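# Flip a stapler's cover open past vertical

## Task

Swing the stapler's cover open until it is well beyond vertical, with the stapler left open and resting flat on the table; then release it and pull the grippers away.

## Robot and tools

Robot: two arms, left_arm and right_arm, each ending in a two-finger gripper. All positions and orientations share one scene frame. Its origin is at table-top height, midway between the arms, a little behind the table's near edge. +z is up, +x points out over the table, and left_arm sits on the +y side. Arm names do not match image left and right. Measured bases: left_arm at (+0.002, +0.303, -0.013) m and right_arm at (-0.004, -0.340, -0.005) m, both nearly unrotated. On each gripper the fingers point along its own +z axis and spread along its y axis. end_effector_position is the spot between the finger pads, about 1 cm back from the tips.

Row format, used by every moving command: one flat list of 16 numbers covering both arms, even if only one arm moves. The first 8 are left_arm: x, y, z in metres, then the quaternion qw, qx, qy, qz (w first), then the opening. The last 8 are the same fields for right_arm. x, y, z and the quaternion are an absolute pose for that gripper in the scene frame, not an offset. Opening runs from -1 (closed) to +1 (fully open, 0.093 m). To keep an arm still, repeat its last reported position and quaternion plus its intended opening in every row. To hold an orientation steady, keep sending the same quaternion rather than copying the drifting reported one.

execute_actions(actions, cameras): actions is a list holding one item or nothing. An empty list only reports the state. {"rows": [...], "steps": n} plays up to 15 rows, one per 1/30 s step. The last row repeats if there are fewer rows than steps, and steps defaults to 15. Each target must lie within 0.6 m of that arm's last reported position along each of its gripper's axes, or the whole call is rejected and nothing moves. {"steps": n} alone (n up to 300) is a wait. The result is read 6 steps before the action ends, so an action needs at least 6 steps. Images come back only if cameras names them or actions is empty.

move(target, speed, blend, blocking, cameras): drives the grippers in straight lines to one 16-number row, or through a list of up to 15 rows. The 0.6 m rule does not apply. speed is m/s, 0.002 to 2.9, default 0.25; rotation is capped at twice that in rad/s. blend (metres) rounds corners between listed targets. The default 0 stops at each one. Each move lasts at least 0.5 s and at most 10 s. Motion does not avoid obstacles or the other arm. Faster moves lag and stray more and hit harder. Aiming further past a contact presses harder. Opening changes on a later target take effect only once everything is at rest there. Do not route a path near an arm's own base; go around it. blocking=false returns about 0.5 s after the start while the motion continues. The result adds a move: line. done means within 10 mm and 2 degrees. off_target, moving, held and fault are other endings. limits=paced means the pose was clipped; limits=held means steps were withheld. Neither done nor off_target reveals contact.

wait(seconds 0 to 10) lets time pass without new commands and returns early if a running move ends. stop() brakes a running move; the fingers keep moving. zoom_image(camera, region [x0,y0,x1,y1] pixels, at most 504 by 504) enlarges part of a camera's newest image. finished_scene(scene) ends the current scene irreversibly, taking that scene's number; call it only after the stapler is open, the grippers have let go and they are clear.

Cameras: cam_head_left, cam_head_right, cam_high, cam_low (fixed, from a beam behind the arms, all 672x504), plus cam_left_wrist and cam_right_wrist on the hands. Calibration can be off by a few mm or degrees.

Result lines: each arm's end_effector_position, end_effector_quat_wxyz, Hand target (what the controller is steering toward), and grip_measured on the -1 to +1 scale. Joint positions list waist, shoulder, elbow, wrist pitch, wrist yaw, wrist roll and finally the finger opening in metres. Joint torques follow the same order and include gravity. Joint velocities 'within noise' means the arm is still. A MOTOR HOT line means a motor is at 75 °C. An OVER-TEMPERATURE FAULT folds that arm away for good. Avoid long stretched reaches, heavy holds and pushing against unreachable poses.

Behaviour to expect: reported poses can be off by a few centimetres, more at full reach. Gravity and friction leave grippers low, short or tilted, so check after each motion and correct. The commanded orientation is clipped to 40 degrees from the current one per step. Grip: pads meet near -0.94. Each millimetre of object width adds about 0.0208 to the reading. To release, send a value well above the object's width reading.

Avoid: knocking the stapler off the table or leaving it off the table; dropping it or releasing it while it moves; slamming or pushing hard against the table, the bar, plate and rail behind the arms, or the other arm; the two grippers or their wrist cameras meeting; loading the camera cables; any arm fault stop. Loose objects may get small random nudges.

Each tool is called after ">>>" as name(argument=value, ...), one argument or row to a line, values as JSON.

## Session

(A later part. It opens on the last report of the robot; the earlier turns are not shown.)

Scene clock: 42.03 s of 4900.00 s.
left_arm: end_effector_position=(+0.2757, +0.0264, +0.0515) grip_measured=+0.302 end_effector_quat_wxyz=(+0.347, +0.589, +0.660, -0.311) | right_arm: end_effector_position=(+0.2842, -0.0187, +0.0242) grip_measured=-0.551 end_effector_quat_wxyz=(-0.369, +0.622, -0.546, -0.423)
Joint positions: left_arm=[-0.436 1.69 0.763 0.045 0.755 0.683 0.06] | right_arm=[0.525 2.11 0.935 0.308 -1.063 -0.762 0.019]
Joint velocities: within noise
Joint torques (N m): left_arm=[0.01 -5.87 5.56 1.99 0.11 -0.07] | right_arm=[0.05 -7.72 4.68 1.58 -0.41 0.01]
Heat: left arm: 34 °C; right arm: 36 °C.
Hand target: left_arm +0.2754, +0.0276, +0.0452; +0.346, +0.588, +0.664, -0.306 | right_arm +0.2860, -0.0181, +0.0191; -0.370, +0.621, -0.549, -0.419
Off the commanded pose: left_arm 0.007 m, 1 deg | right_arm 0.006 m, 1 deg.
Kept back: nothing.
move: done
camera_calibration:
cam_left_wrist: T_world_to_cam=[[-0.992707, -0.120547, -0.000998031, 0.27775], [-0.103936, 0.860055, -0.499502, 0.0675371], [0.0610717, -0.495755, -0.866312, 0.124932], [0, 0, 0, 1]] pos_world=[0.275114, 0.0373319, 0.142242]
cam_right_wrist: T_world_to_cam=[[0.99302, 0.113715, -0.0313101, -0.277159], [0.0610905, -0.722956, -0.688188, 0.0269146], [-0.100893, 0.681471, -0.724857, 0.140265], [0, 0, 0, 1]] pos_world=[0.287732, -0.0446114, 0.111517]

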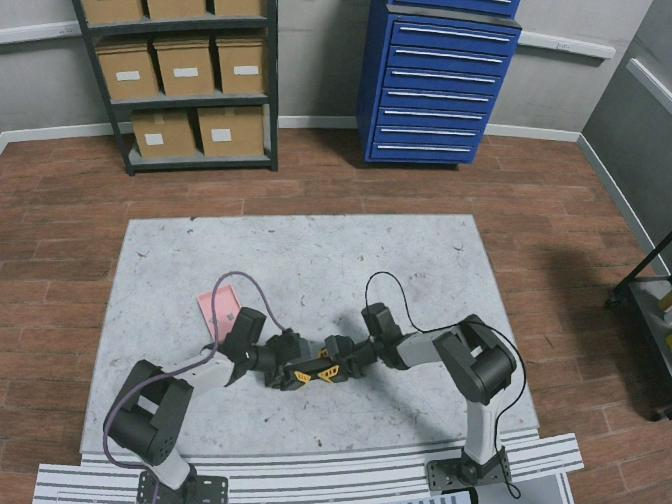

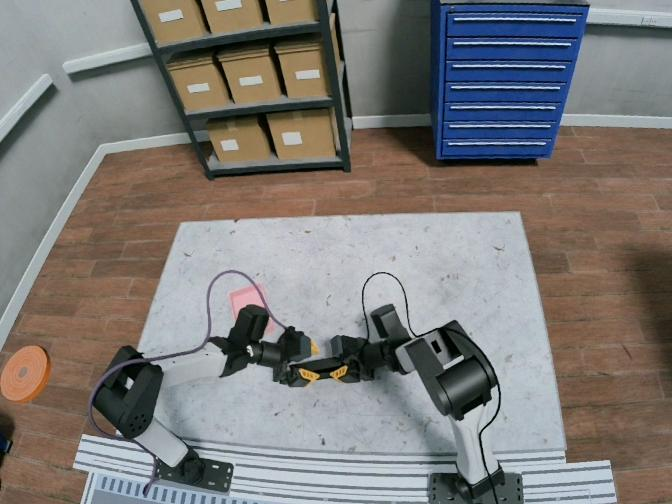

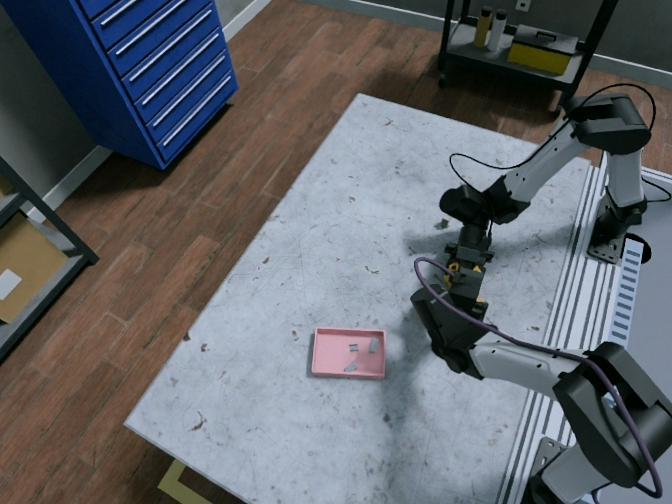

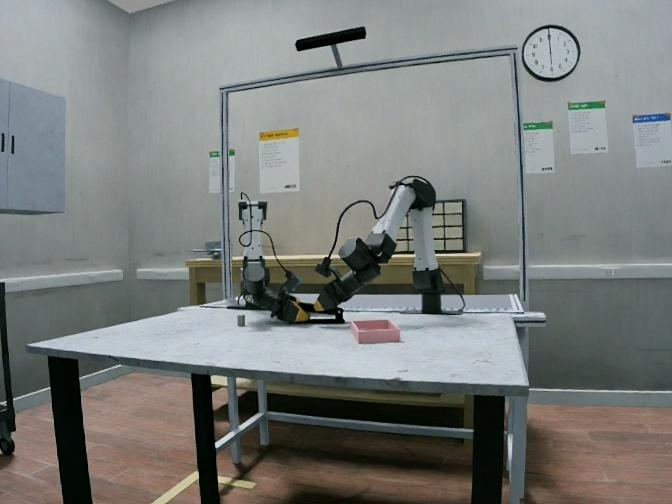

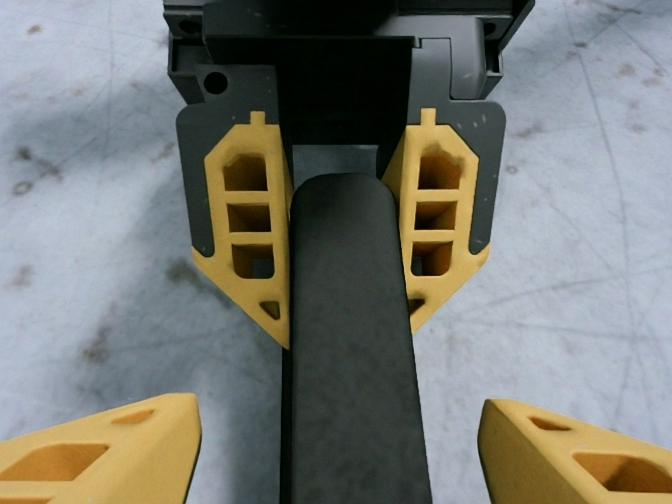

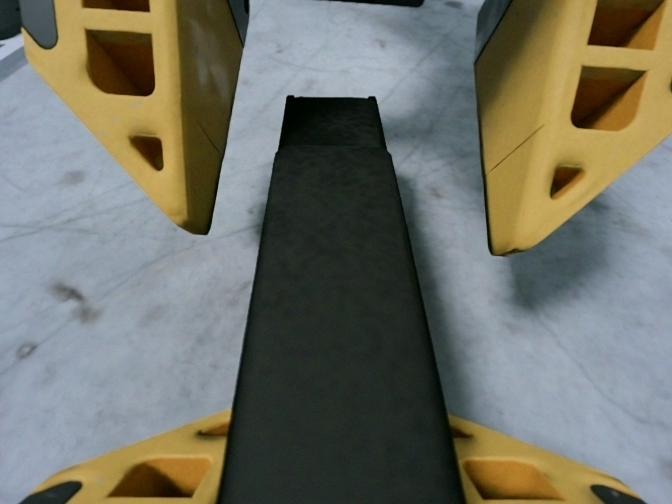

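>>> move(
  target=[
    [0.2715,0.0270,0.0390,0.3458,0.5877,0.6644,-0.3059,0.3, 0.286,-0.018,0.019,0.3705,-0.6209,0.5493,0.4188,-0.6],
    [0.2715,0.0270,0.0390,0.3458,0.5877,0.6644,-0.3059,-0.2, 0.286,-0.018,0.019,0.3705,-0.6209,0.5493,0.4188,-0.6],
  ],
  speed=0.06,
)

>>> zoom_image(
  camera="cam_low",
  region=[250, 240, 400, 340],
)

Scene clock: 43.70 s of 4900.00 s.
left_arm: end_effector_position=(+0.2728, +0.0264, +0.0459) grip_measured=-0.198 end_effector_quat_wxyz=(+0.348, +0.588, +0.661, -0.310) | right_arm: end_effector_position=(+0.2842, -0.0187, +0.0242) grip_measured=-0.551 end_effector_quat_wxyz=(-0.369, +0.622, -0.546, -0.423)
Joint positions: left_arm=[-0.442 1.696 0.738 0.085 0.75 0.673 0.036] | right_arm=[0.525 2.11 0.935 0.308 -1.063 -0.762 0.019]
Joint velocities: within noise
Joint torques (N m): left_arm=[-0.21 -5.72 5.44 1.99 0.11 -0.04] | right_arm=[0.12 -7.72 4.7 1.59 -0.39 0]
Heat: left arm: 34 °C; right arm: 37 °C.
Hand target: left_arm +0.2715, +0.0271, +0.0391; +0.346, +0.588, +0.664, -0.306 | right_arm +0.2860, -0.0181, +0.0191; -0.370, +0.621, -0.549, -0.419
Off the commanded pose: left_arm 0.007 m, 1 deg | right_arm 0.006 m, 1 deg.
Kept back: nothing.
move: done
camera_calibration:
cam_left_wrist: T_world_to_cam=[[-0.992297, -0.123854, -0.00252108, 0.27489], [-0.105972, 0.859222, -0.500507, 0.0650501], [0.0641557, -0.496384, -0.865729, 0.119425], [0, 0, 0, 1]] pos_world=[0.272005, 0.0374342, 0.13664]
cam_right_wrist: T_world_to_cam=[[0.99302, 0.113715, -0.0313101, -0.277159], [0.0610905, -0.722956, -0.688188, 0.0269146], [-0.100893, 0.681471, -0.724857, 0.140265], [0, 0, 0, 1]] pos_world=[0.287732, -0.0446114, 0.111517]

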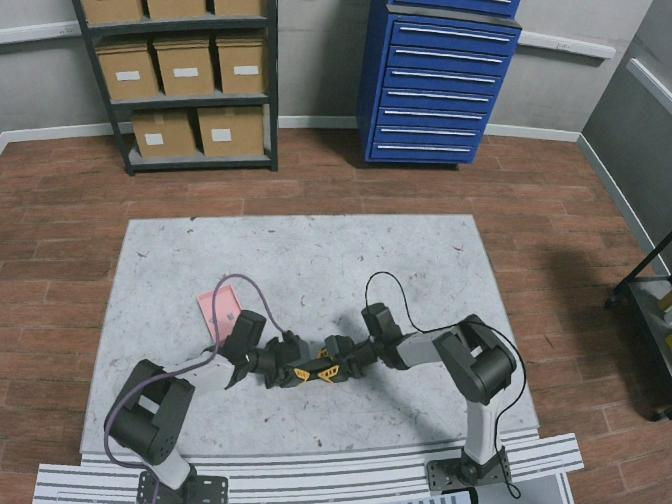

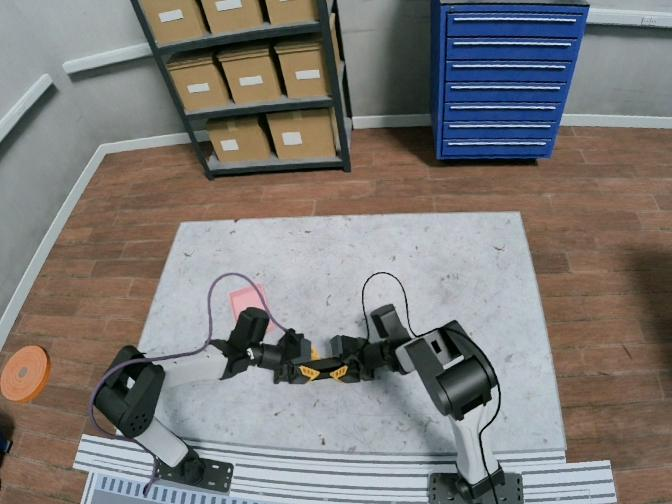

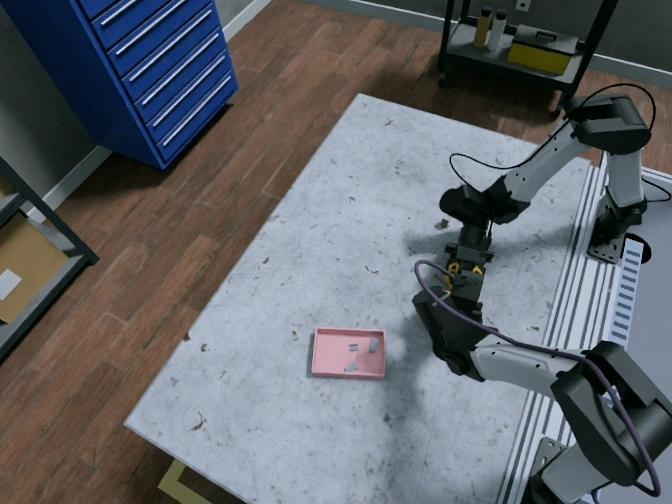

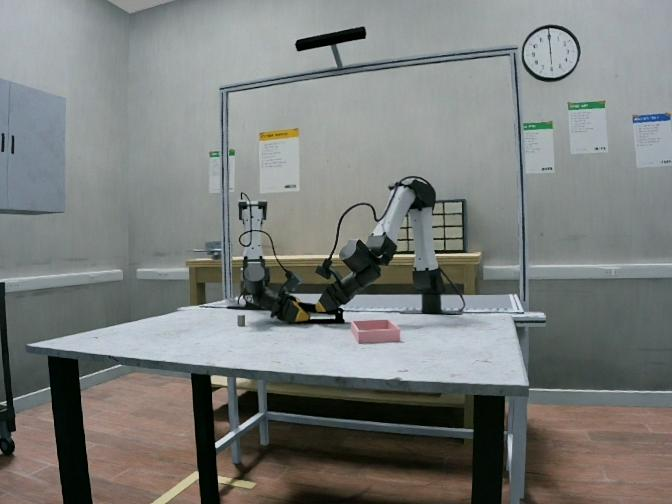

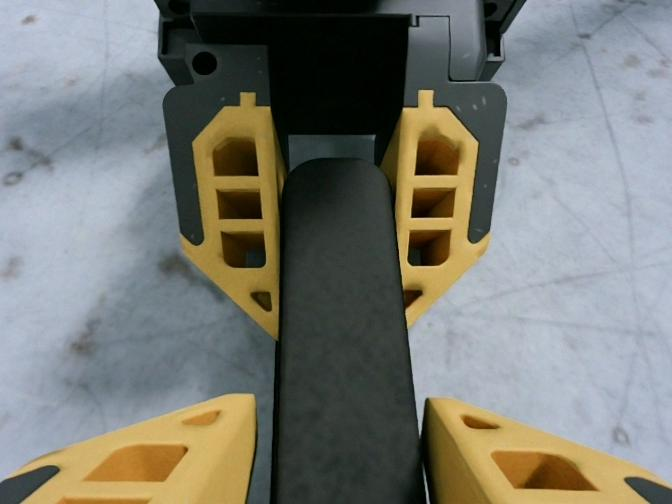

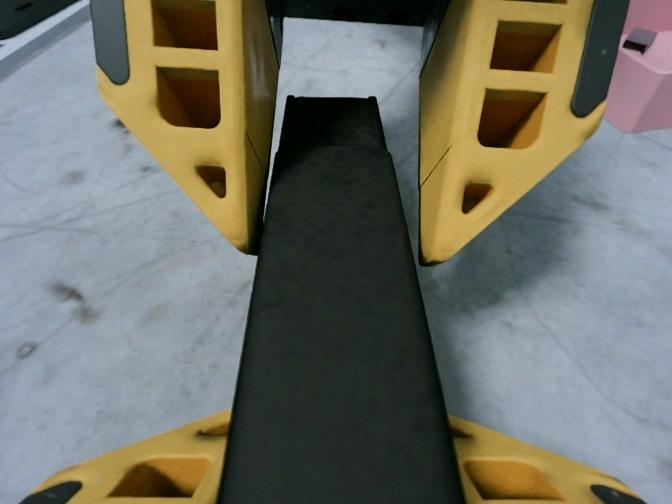

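Scaled by 3.360.

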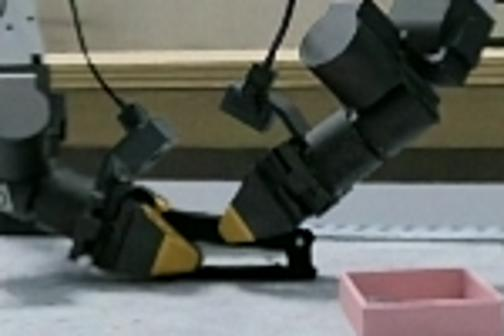

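>>> move(
  target=[
    [0.2720,0.0270,0.0400,0.3458,0.5877,0.6644,-0.3059,-0.68, 0.286,-0.018,0.019,0.3705,-0.6209,0.5493,0.4188,-0.6],
    [0.2720,0.0381,0.0660,0.4815,0.5076,0.5737,-0.4259,-0.68, 0.286,-0.018,0.019,0.3705,-0.6209,0.5493,0.4188,-0.6],
  ],
  speed=0.08,
)

>>> zoom_image(
  camera="cam_low",
  region=[250, 240, 400, 340],
)

Scene clock: 48.00 s of 4900.00 s.
left_arm: end_effector_position=(+0.2734, +0.0336, +0.0534) grip_measured=-0.543 end_effector_quat_wxyz=(+0.466, +0.510, +0.598, -0.408) | right_arm: end_effector_position=(+0.2859, -0.0143, +0.0280) grip_measured=-0.551 end_effector_quat_wxyz=(-0.374, +0.618, -0.546, -0.424)
Joint positions: left_arm=[-0.354 1.878 0.488 0.967 0.979 0.337 0.019] | right_arm=[0.533 2.11 0.935 0.347 -1.06 -0.724 0.019]
Joint velocities: within noise
Joint torques (N m): left_arm=[2.93 -6.64 3.97 2.83 0.87 -0.21] | right_arm=[-0.55 -7.77 4.57 1.3 -0.4 -0.34]
Heat: left arm: 35 °C; right arm: 37 °C.
Hand target: left_arm +0.2717, +0.0380, +0.0654; +0.479, +0.511, +0.575, -0.424 | right_arm +0.2859, -0.0180, +0.0191; -0.371, +0.621, -0.549, -0.419
Off the commanded pose: left_arm 0.014 m, 4 deg | right_arm 0.010 m, 1 deg.
Kept back: nothing.
move: off_target (left_arm)
camera_calibration:
cam_left_wrist: T_world_to_cam=[[-0.98753, -0.156839, 0.0136266, 0.275326], [-0.109344, 0.621048, -0.776107, 0.086312], [0.113261, -0.767919, -0.630453, 0.112508], [0, 0, 0, 1]] pos_world=[0.268587, 0.0759746, 0.134166]
cam_right_wrist: T_world_to_cam=[[0.993868, 0.106657, -0.0291637, -0.279613], [0.0562943, -0.715091, -0.696761, 0.0343083], [-0.0951688, 0.690846, -0.716711, 0.138376], [0, 0, 0, 1]] pos_world=[0.289136, -0.0412405, 0.114926]

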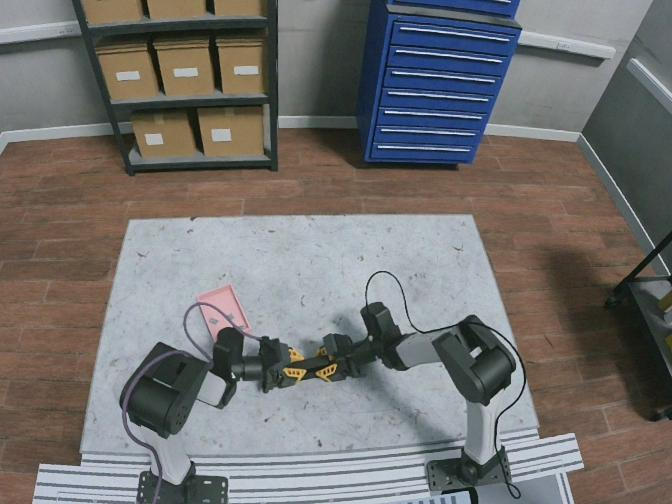

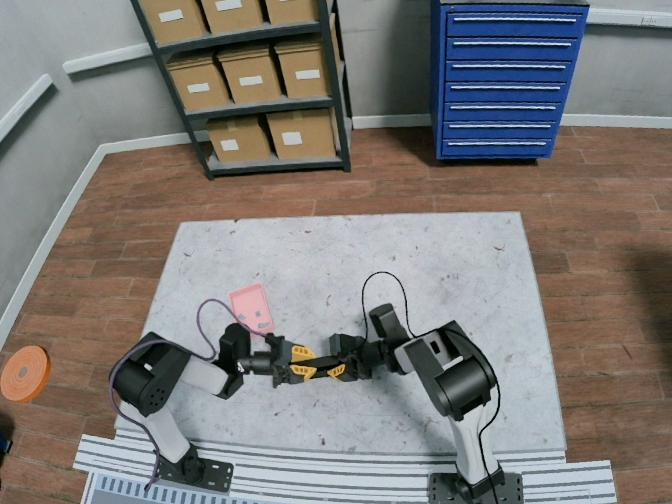

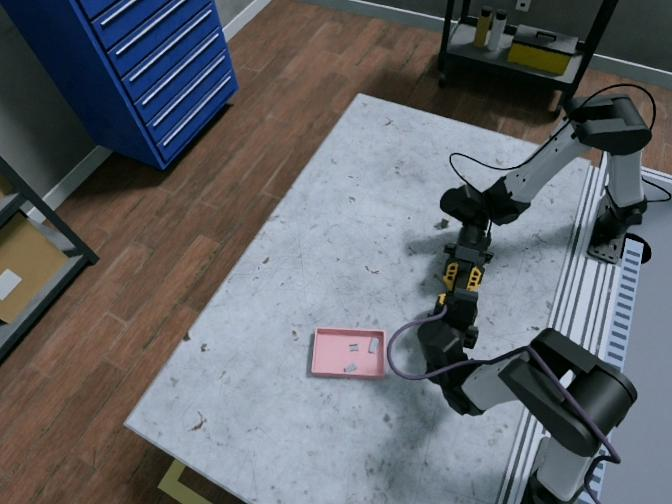

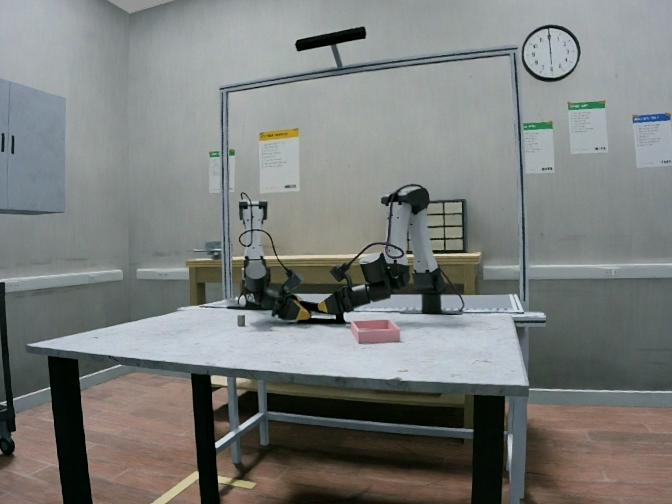

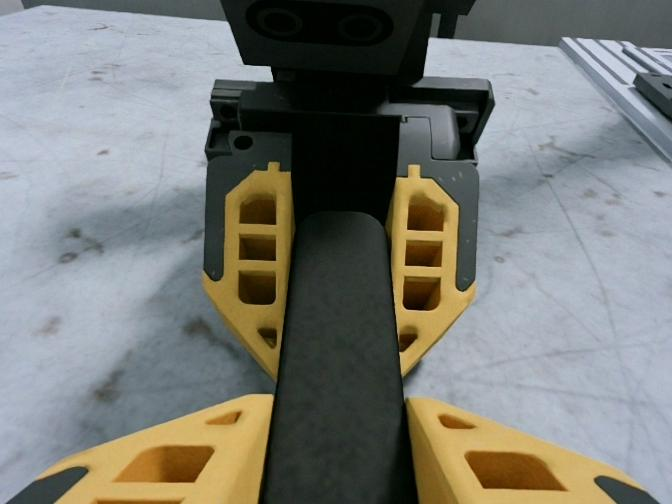

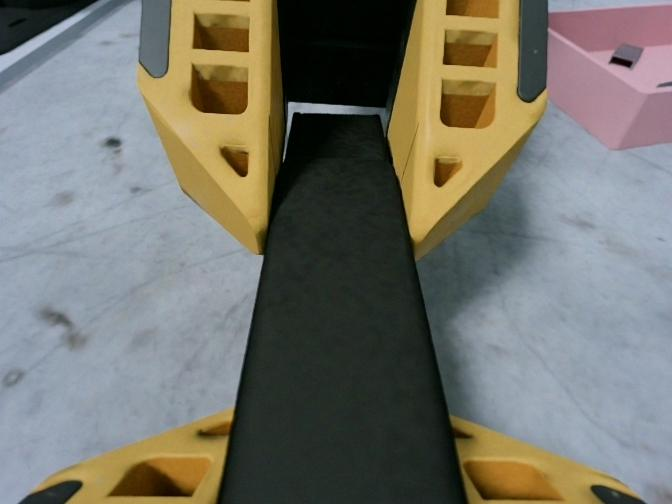

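Scaled by 3.360.

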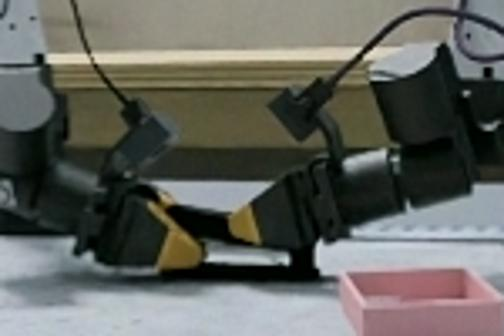

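>>> zoom_image(
  camera="cam_left_wrist",
  region=[180, 150, 500, 390],
)

>>> zoom_image(
  camera="cam_right_wrist",
  region=[180, 350, 500, 504],
)

>>> zoom_image(
  camera="cam_low",
  region=[285, 280, 355, 330],
)

Scaled by 1.575.

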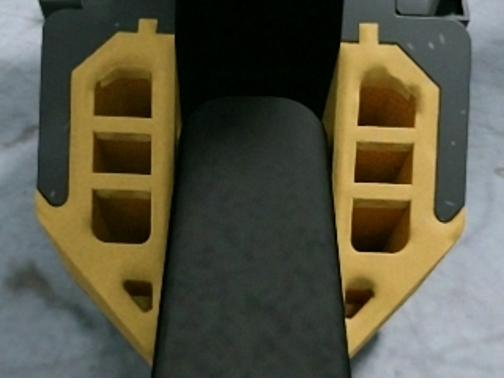

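Scaled by 1.575.

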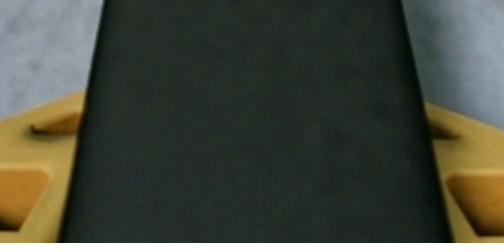

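Scaled by 7.200.

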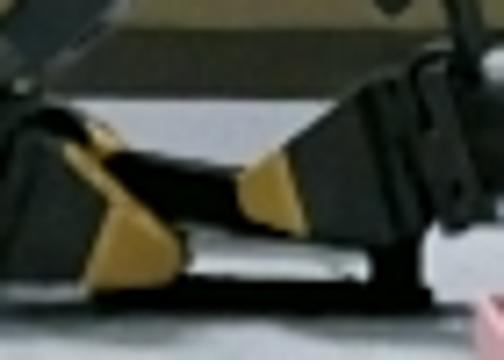

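>>> move(
  target=[
    [0.2730,0.0320,0.0480,0.466,0.510,0.598,-0.408,-0.68, 0.286,-0.018,0.019,0.3705,-0.6209,0.5493,0.4188,-0.6],
    [0.2730,0.0320,0.0480,0.466,0.510,0.598,-0.408,-0.1, 0.286,-0.018,0.019,0.3705,-0.6209,0.5493,0.4188,0.0],
    [0.2715,0.0300,0.0420,0.3458,0.5877,0.6644,-0.3059,-0.1, 0.290,-0.085,0.047,0.3705,-0.6209,0.5493,0.4188,-0.95],
  ],
  speed=0.1,
)

>>> zoom_image(
  camera="cam_low",
  region=[250, 240, 400, 340],
)

>>> zoom_image(
  camera="cam_right_wrist",
  region=[180, 50, 520, 504],
)

Scene clock: 54.67 s of 4900.00 s.
left_arm: end_effector_position=(+0.2665, +0.0332, +0.0320) grip_measured=-0.102 end_effector_quat_wxyz=(+0.336, +0.581, +0.671, -0.314) | right_arm: end_effector_position=(+0.2801, -0.0877, +0.0234) grip_measured=-0.947 end_effector_quat_wxyz=(-0.342, +0.613, -0.571, -0.426)
Joint positions: left_arm=[-0.433 1.711 0.699 0.111 0.753 0.666 0.04] | right_arm=[0.347 2.037 0.92 -0.116 -1.131 -1.091 0]
Joint velocities: within noise
Joint torques (N m): left_arm=[-0.28 -7.97 8.92 1.44 0.15 0.09] | right_arm=[-0.43 -11.62 6.69 0.75 -0.79 -0.21]
Heat: left arm: 36 °C; right arm: 39 °C.
Hand target: left_arm +0.2713, +0.0300, +0.0421; +0.346, +0.587, +0.664, -0.306 | right_arm +0.2894, -0.0851, +0.0466; -0.370, +0.621, -0.549, -0.419
Off the commanded pose: left_arm 0.012 m, 2 deg | right_arm 0.026 m, 4 deg.
Kept back: nothing.
move: off_target (left_arm, right_arm); target 3's new opening was sent with right_arm's hand 0.025 m and 4 deg from that target
camera_calibration:
cam_left_wrist: T_world_to_cam=[[-0.990432, -0.135238, 0.0274829, 0.268326], [-0.131379, 0.863058, -0.48772, 0.0578299], [0.0422387, -0.486664, -0.872568, 0.116809], [0, 0, 0, 1]] pos_world=[0.268422, 0.0432237, 0.122754]
cam_right_wrist: T_world_to_cam=[[0.990948, 0.0951383, -0.094717, -0.264737], [0.0093206, -0.75259, -0.658423, -0.0120733], [-0.133924, 0.65158, -0.746664, 0.193313], [0, 0, 0, 1]] pos_world=[0.288343, -0.109858, 0.111315]

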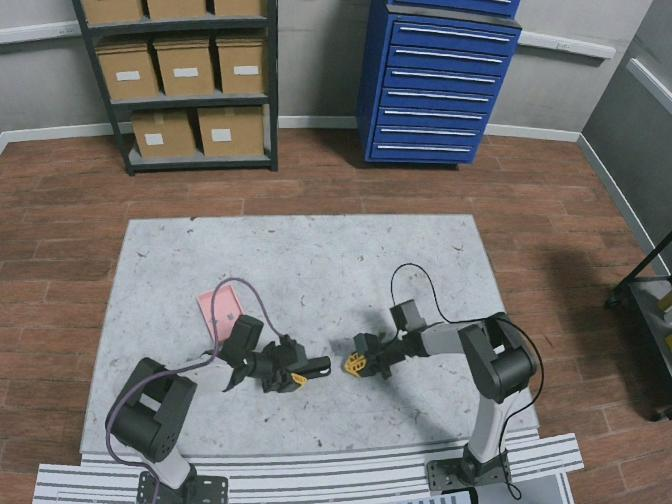

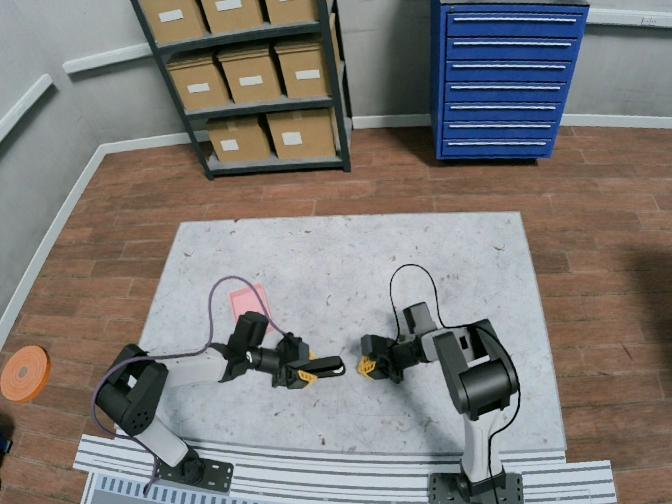

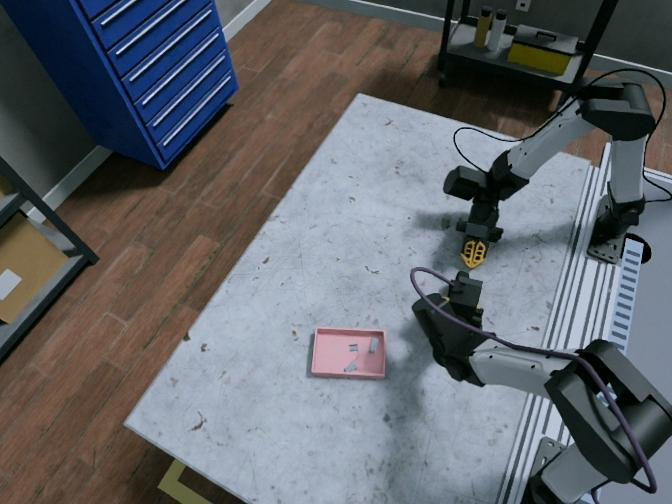

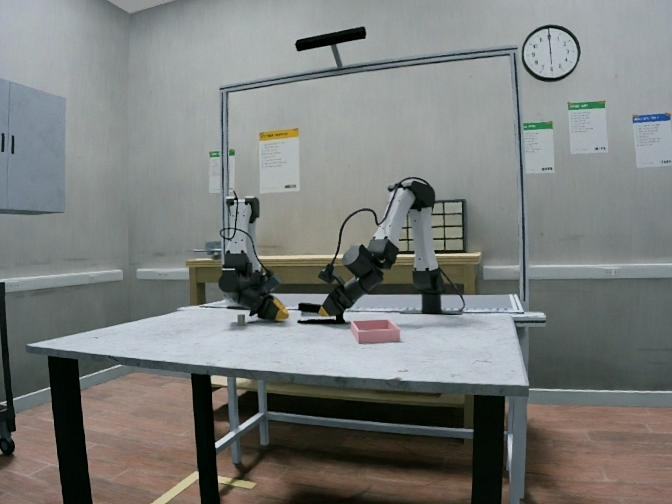

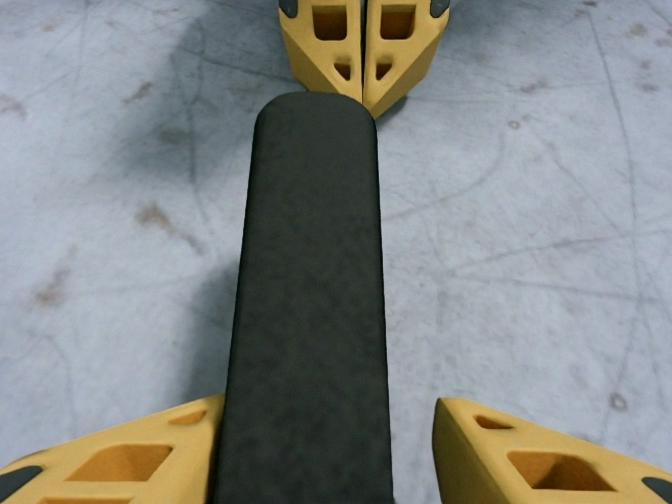

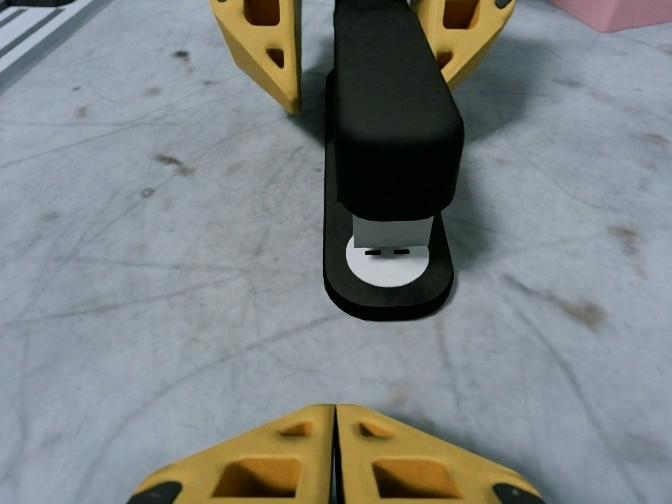

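Scaled by 3.360.

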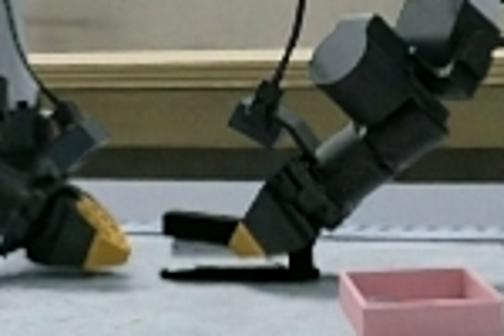

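Scaled by 1.110.

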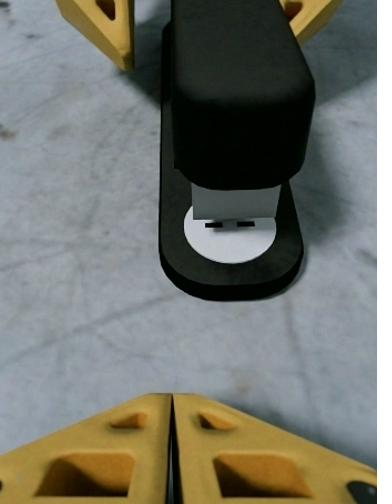

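>>> move(
  target=[
    [0.2765,0.0260,0.050,0.3458,0.5877,0.6644,-0.3059,-0.1, 0.291,-0.085,0.075,0.3059,-0.6644,0.5877,0.3458,-0.95],
    [0.2765,0.0260,0.050,0.3458,0.5877,0.6644,-0.3059,-0.1, 0.289,-0.050,0.050,0.3059,-0.6644,0.5877,0.3458,-0.95],
  ],
  speed=0.1,
)

>>> zoom_image(
  camera="cam_low",
  region=[250, 260, 370, 340],
)

>>> zoom_image(
  camera="cam_left_wrist",
  region=[180, 0, 500, 240],
)

Scene clock: 58.00 s of 4900.00 s.
left_arm: end_effector_position=(+0.2696, +0.0301, +0.0373) grip_measured=-0.102 end_effector_quat_wxyz=(+0.331, +0.582, +0.672, -0.315) | right_arm: end_effector_position=(+0.2836, -0.0523, +0.0551) grip_measured=-0.947 end_effector_quat_wxyz=(-0.301, +0.665, -0.586, -0.351)
Joint positions: left_arm=[-0.437 1.711 0.734 0.065 0.752 0.667 0.04] | right_arm=[0.486 1.93 1.07 -0.321 -0.905 -1.035 0]
Joint velocities: within noise
Joint torques (N m): left_arm=[-0.27 -8.29 9.33 1.51 0.13 0.06] | right_arm=[-0.02 -6.87 5.86 1.33 -0.41 0.05]
Heat: left arm: 35 °C; right arm: 41 °C.
Hand target: left_arm +0.2762, +0.0261, +0.0501; +0.346, +0.588, +0.664, -0.306 | right_arm +0.2888, -0.0502, +0.0501; -0.306, +0.665, -0.588, -0.346
Off the commanded pose: left_arm 0.015 m, 2 deg | right_arm 0.008 m, 1 deg.
Kept back: nothing.
move: off_target (left_arm)
camera_calibration:
cam_left_wrist: T_world_to_cam=[[-0.990629, -0.131974, 0.0351744, 0.270513], [-0.132503, 0.866174, -0.481857, 0.0634807], [0.0331254, -0.482002, -0.875543, 0.122198], [0, 0, 0, 1]] pos_world=[0.272341, 0.0396151, 0.128063]
cam_right_wrist: T_world_to_cam=[[0.993531, 0.108012, -0.035074, -0.272003], [0.0756282, -0.859697, -0.505175, 0.00265769], [-0.0847179, 0.499254, -0.862304, 0.178867], [0, 0, 0, 1]] pos_world=[0.285195, -0.0576357, 0.14604]

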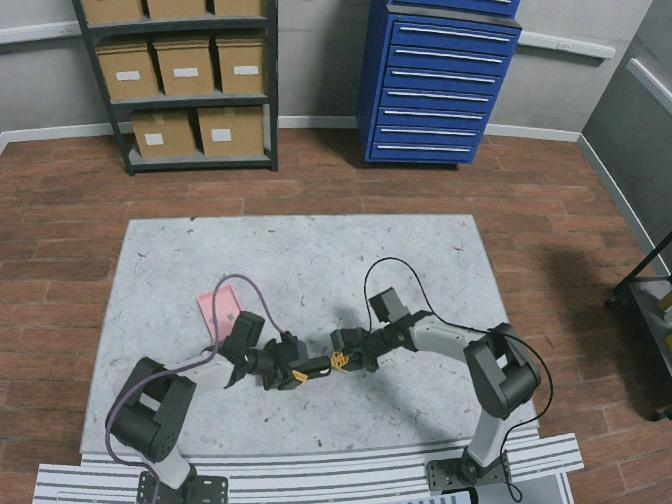

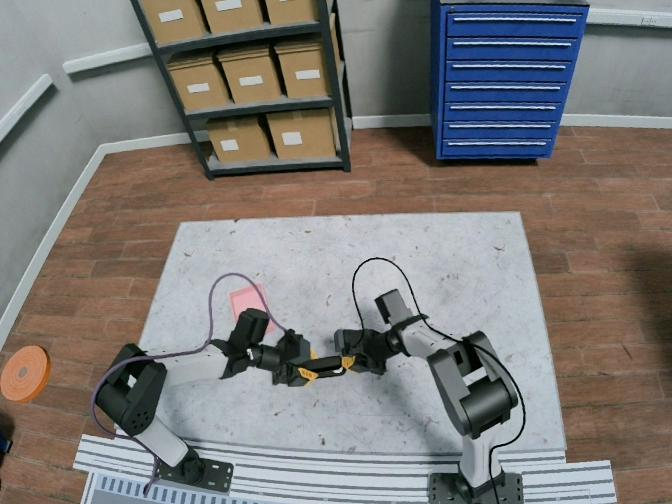

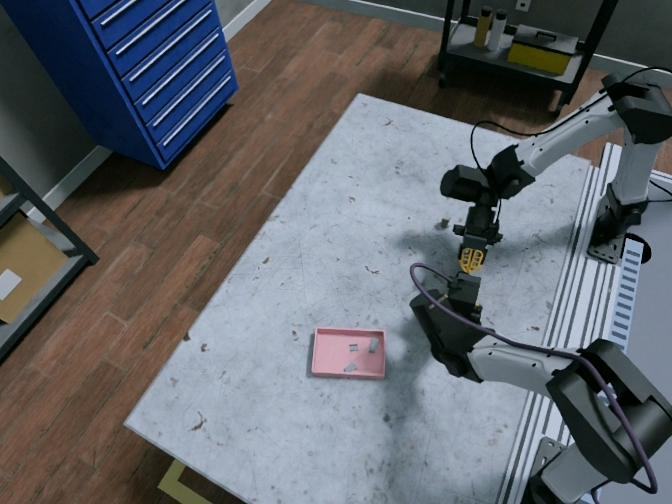

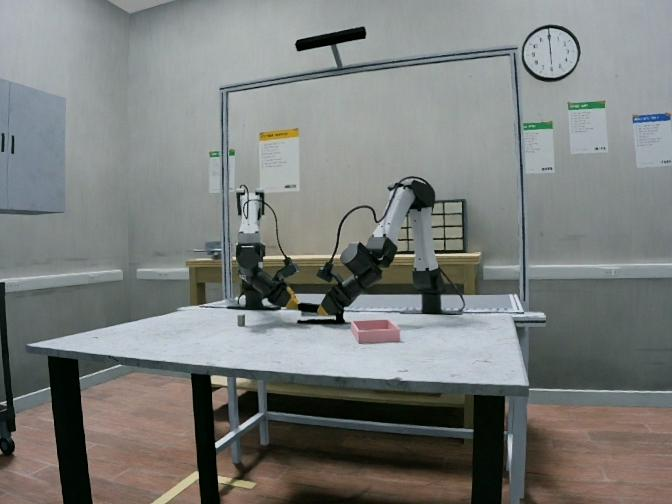

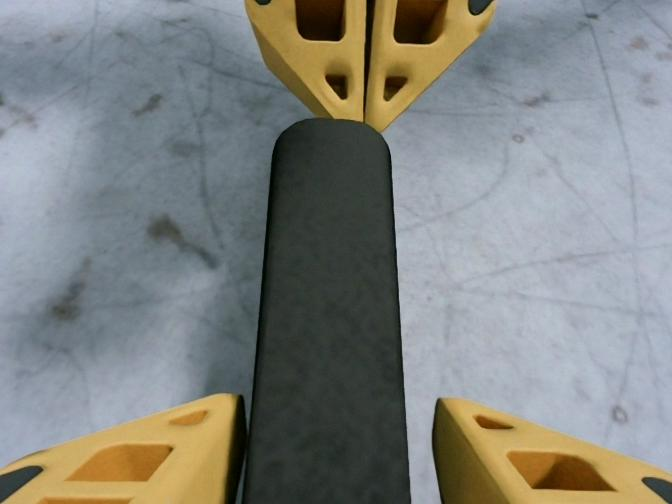

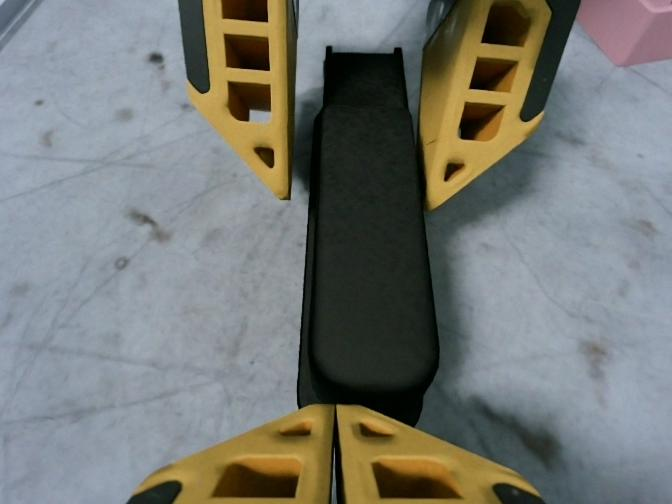

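Scaled by 4.200.

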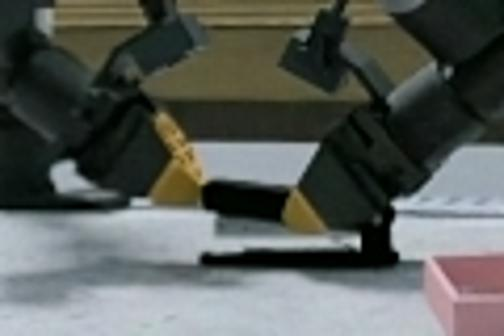

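Scaled by 1.575.

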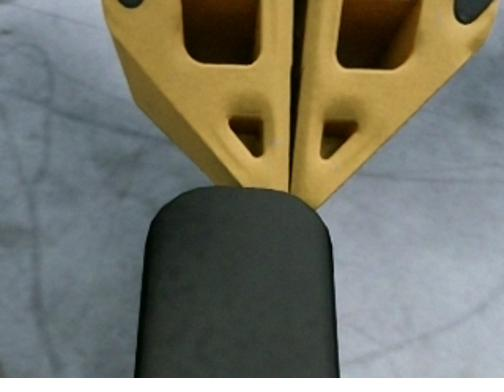

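>>> move(
  target=[
    [0.2790,0.0260,0.053,0.3458,0.5877,0.6644,-0.3059,-0.1, 0.2955,-0.046,0.050,0.3059,-0.6644,0.5877,0.3458,-0.95],
    [0.2790,0.0260,0.053,0.3458,0.5877,0.6644,-0.3059,-0.1, 0.2955,-0.046,0.028,0.3059,-0.6644,0.5877,0.3458,-0.95],
  ],
  speed=0.06,
)

>>> zoom_image(
  camera="cam_low",
  region=[250, 260, 370, 340],
)

>>> zoom_image(
  camera="cam_right_wrist",
  region=[180, 300, 500, 504],
)

Scene clock: 59.73 s of 4900.00 s.
left_arm: end_effector_position=(+0.2717, +0.0289, +0.0401) grip_measured=-0.102 end_effector_quat_wxyz=(+0.330, +0.582, +0.673, -0.316) | right_arm: end_effector_position=(+0.2926, -0.0483, +0.0337) grip_measured=-0.947 end_effector_quat_wxyz=(-0.304, +0.664, -0.587, -0.349)
Joint positions: left_arm=[-0.437 1.711 0.751 0.046 0.752 0.667 0.04] | right_arm=[0.487 2.006 1.075 -0.24 -0.902 -1.029 0]
Joint velocities: within noise
Joint torques (N m): left_arm=[0.16 -8.35 9.32 1.49 0.16 0.1] | right_arm=[0.39 -7.41 5.61 1.25 -0.47 0.02]
Heat: left arm: 35 °C; right arm: 40 °C.
Hand target: left_arm +0.2787, +0.0261, +0.0531; +0.346, +0.587, +0.664, -0.306 | right_arm +0.2954, -0.0462, +0.0282; -0.306, +0.664, -0.588, -0.346
Off the commanded pose: left_arm 0.015 m, 2 deg | right_arm 0.007 m, 0 deg.
Kept back: nothing.
move: off_target (left_arm)
camera_calibration:
cam_left_wrist: T_world_to_cam=[[-0.990555, -0.132004, 0.0370794, 0.272265], [-0.133489, 0.866675, -0.480683, 0.0663223], [0.0313163, -0.481093, -0.87611, 0.124619], [0, 0, 0, 1]] pos_world=[0.274644, 0.0384136, 0.130965]
cam_right_wrist: T_world_to_cam=[[0.994158, 0.10356, -0.0304239, -0.282719], [0.0740638, -0.85955, -0.505657, -0.00492538], [-0.0785167, 0.500449, -0.862198, 0.157432], [0, 0, 0, 1]] pos_world=[0.293793, -0.0537421, 0.124646]

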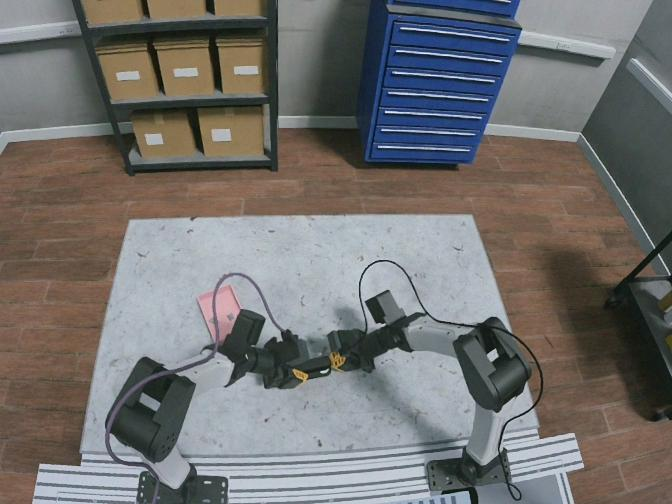

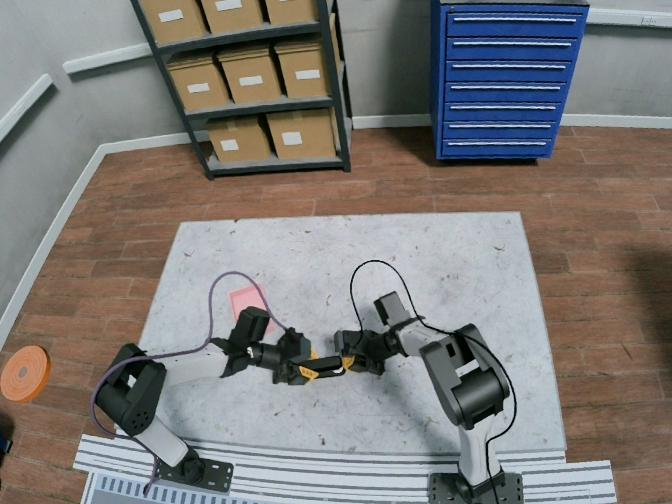

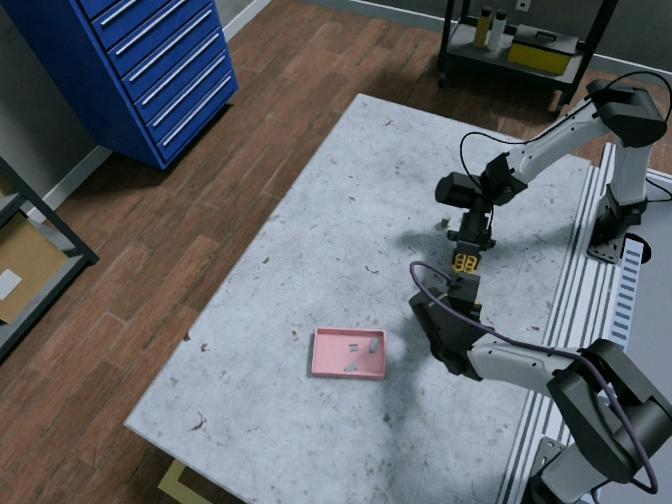

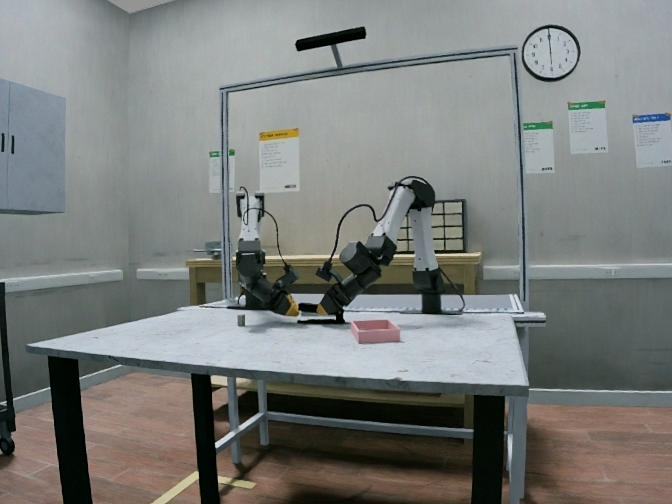

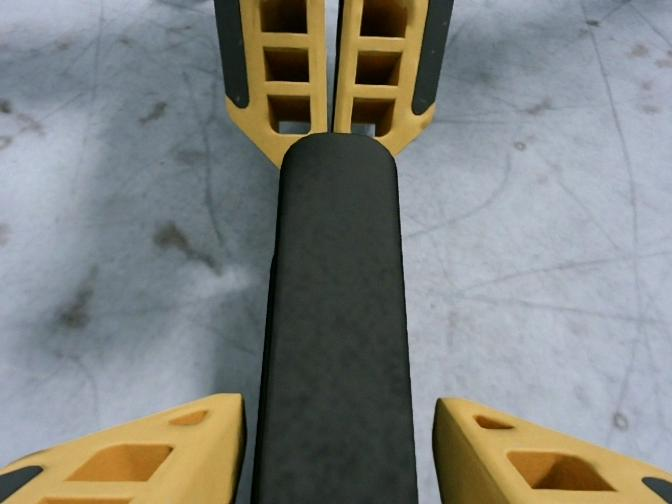

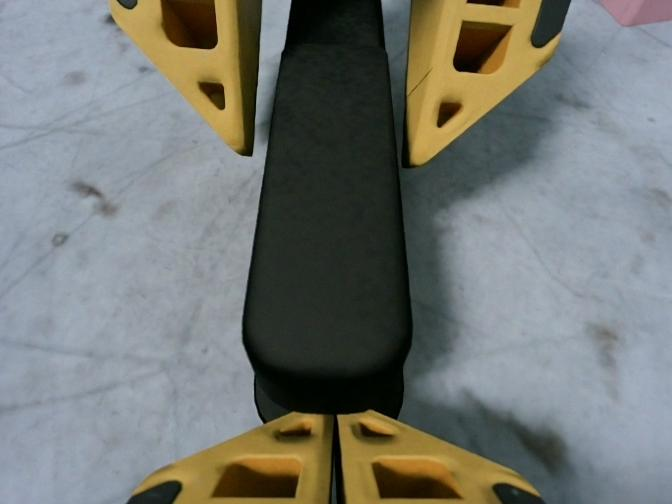

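Scaled by 4.200.

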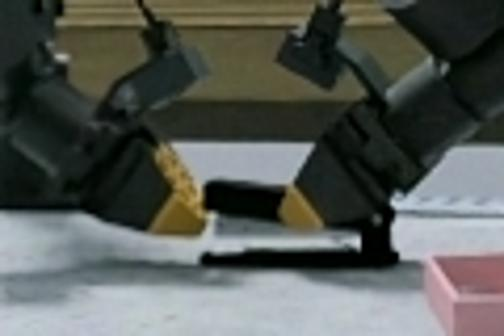

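Scaled by 1.575.

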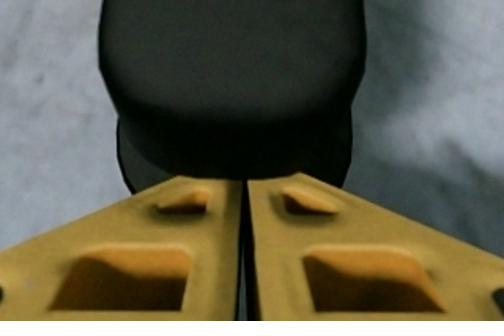

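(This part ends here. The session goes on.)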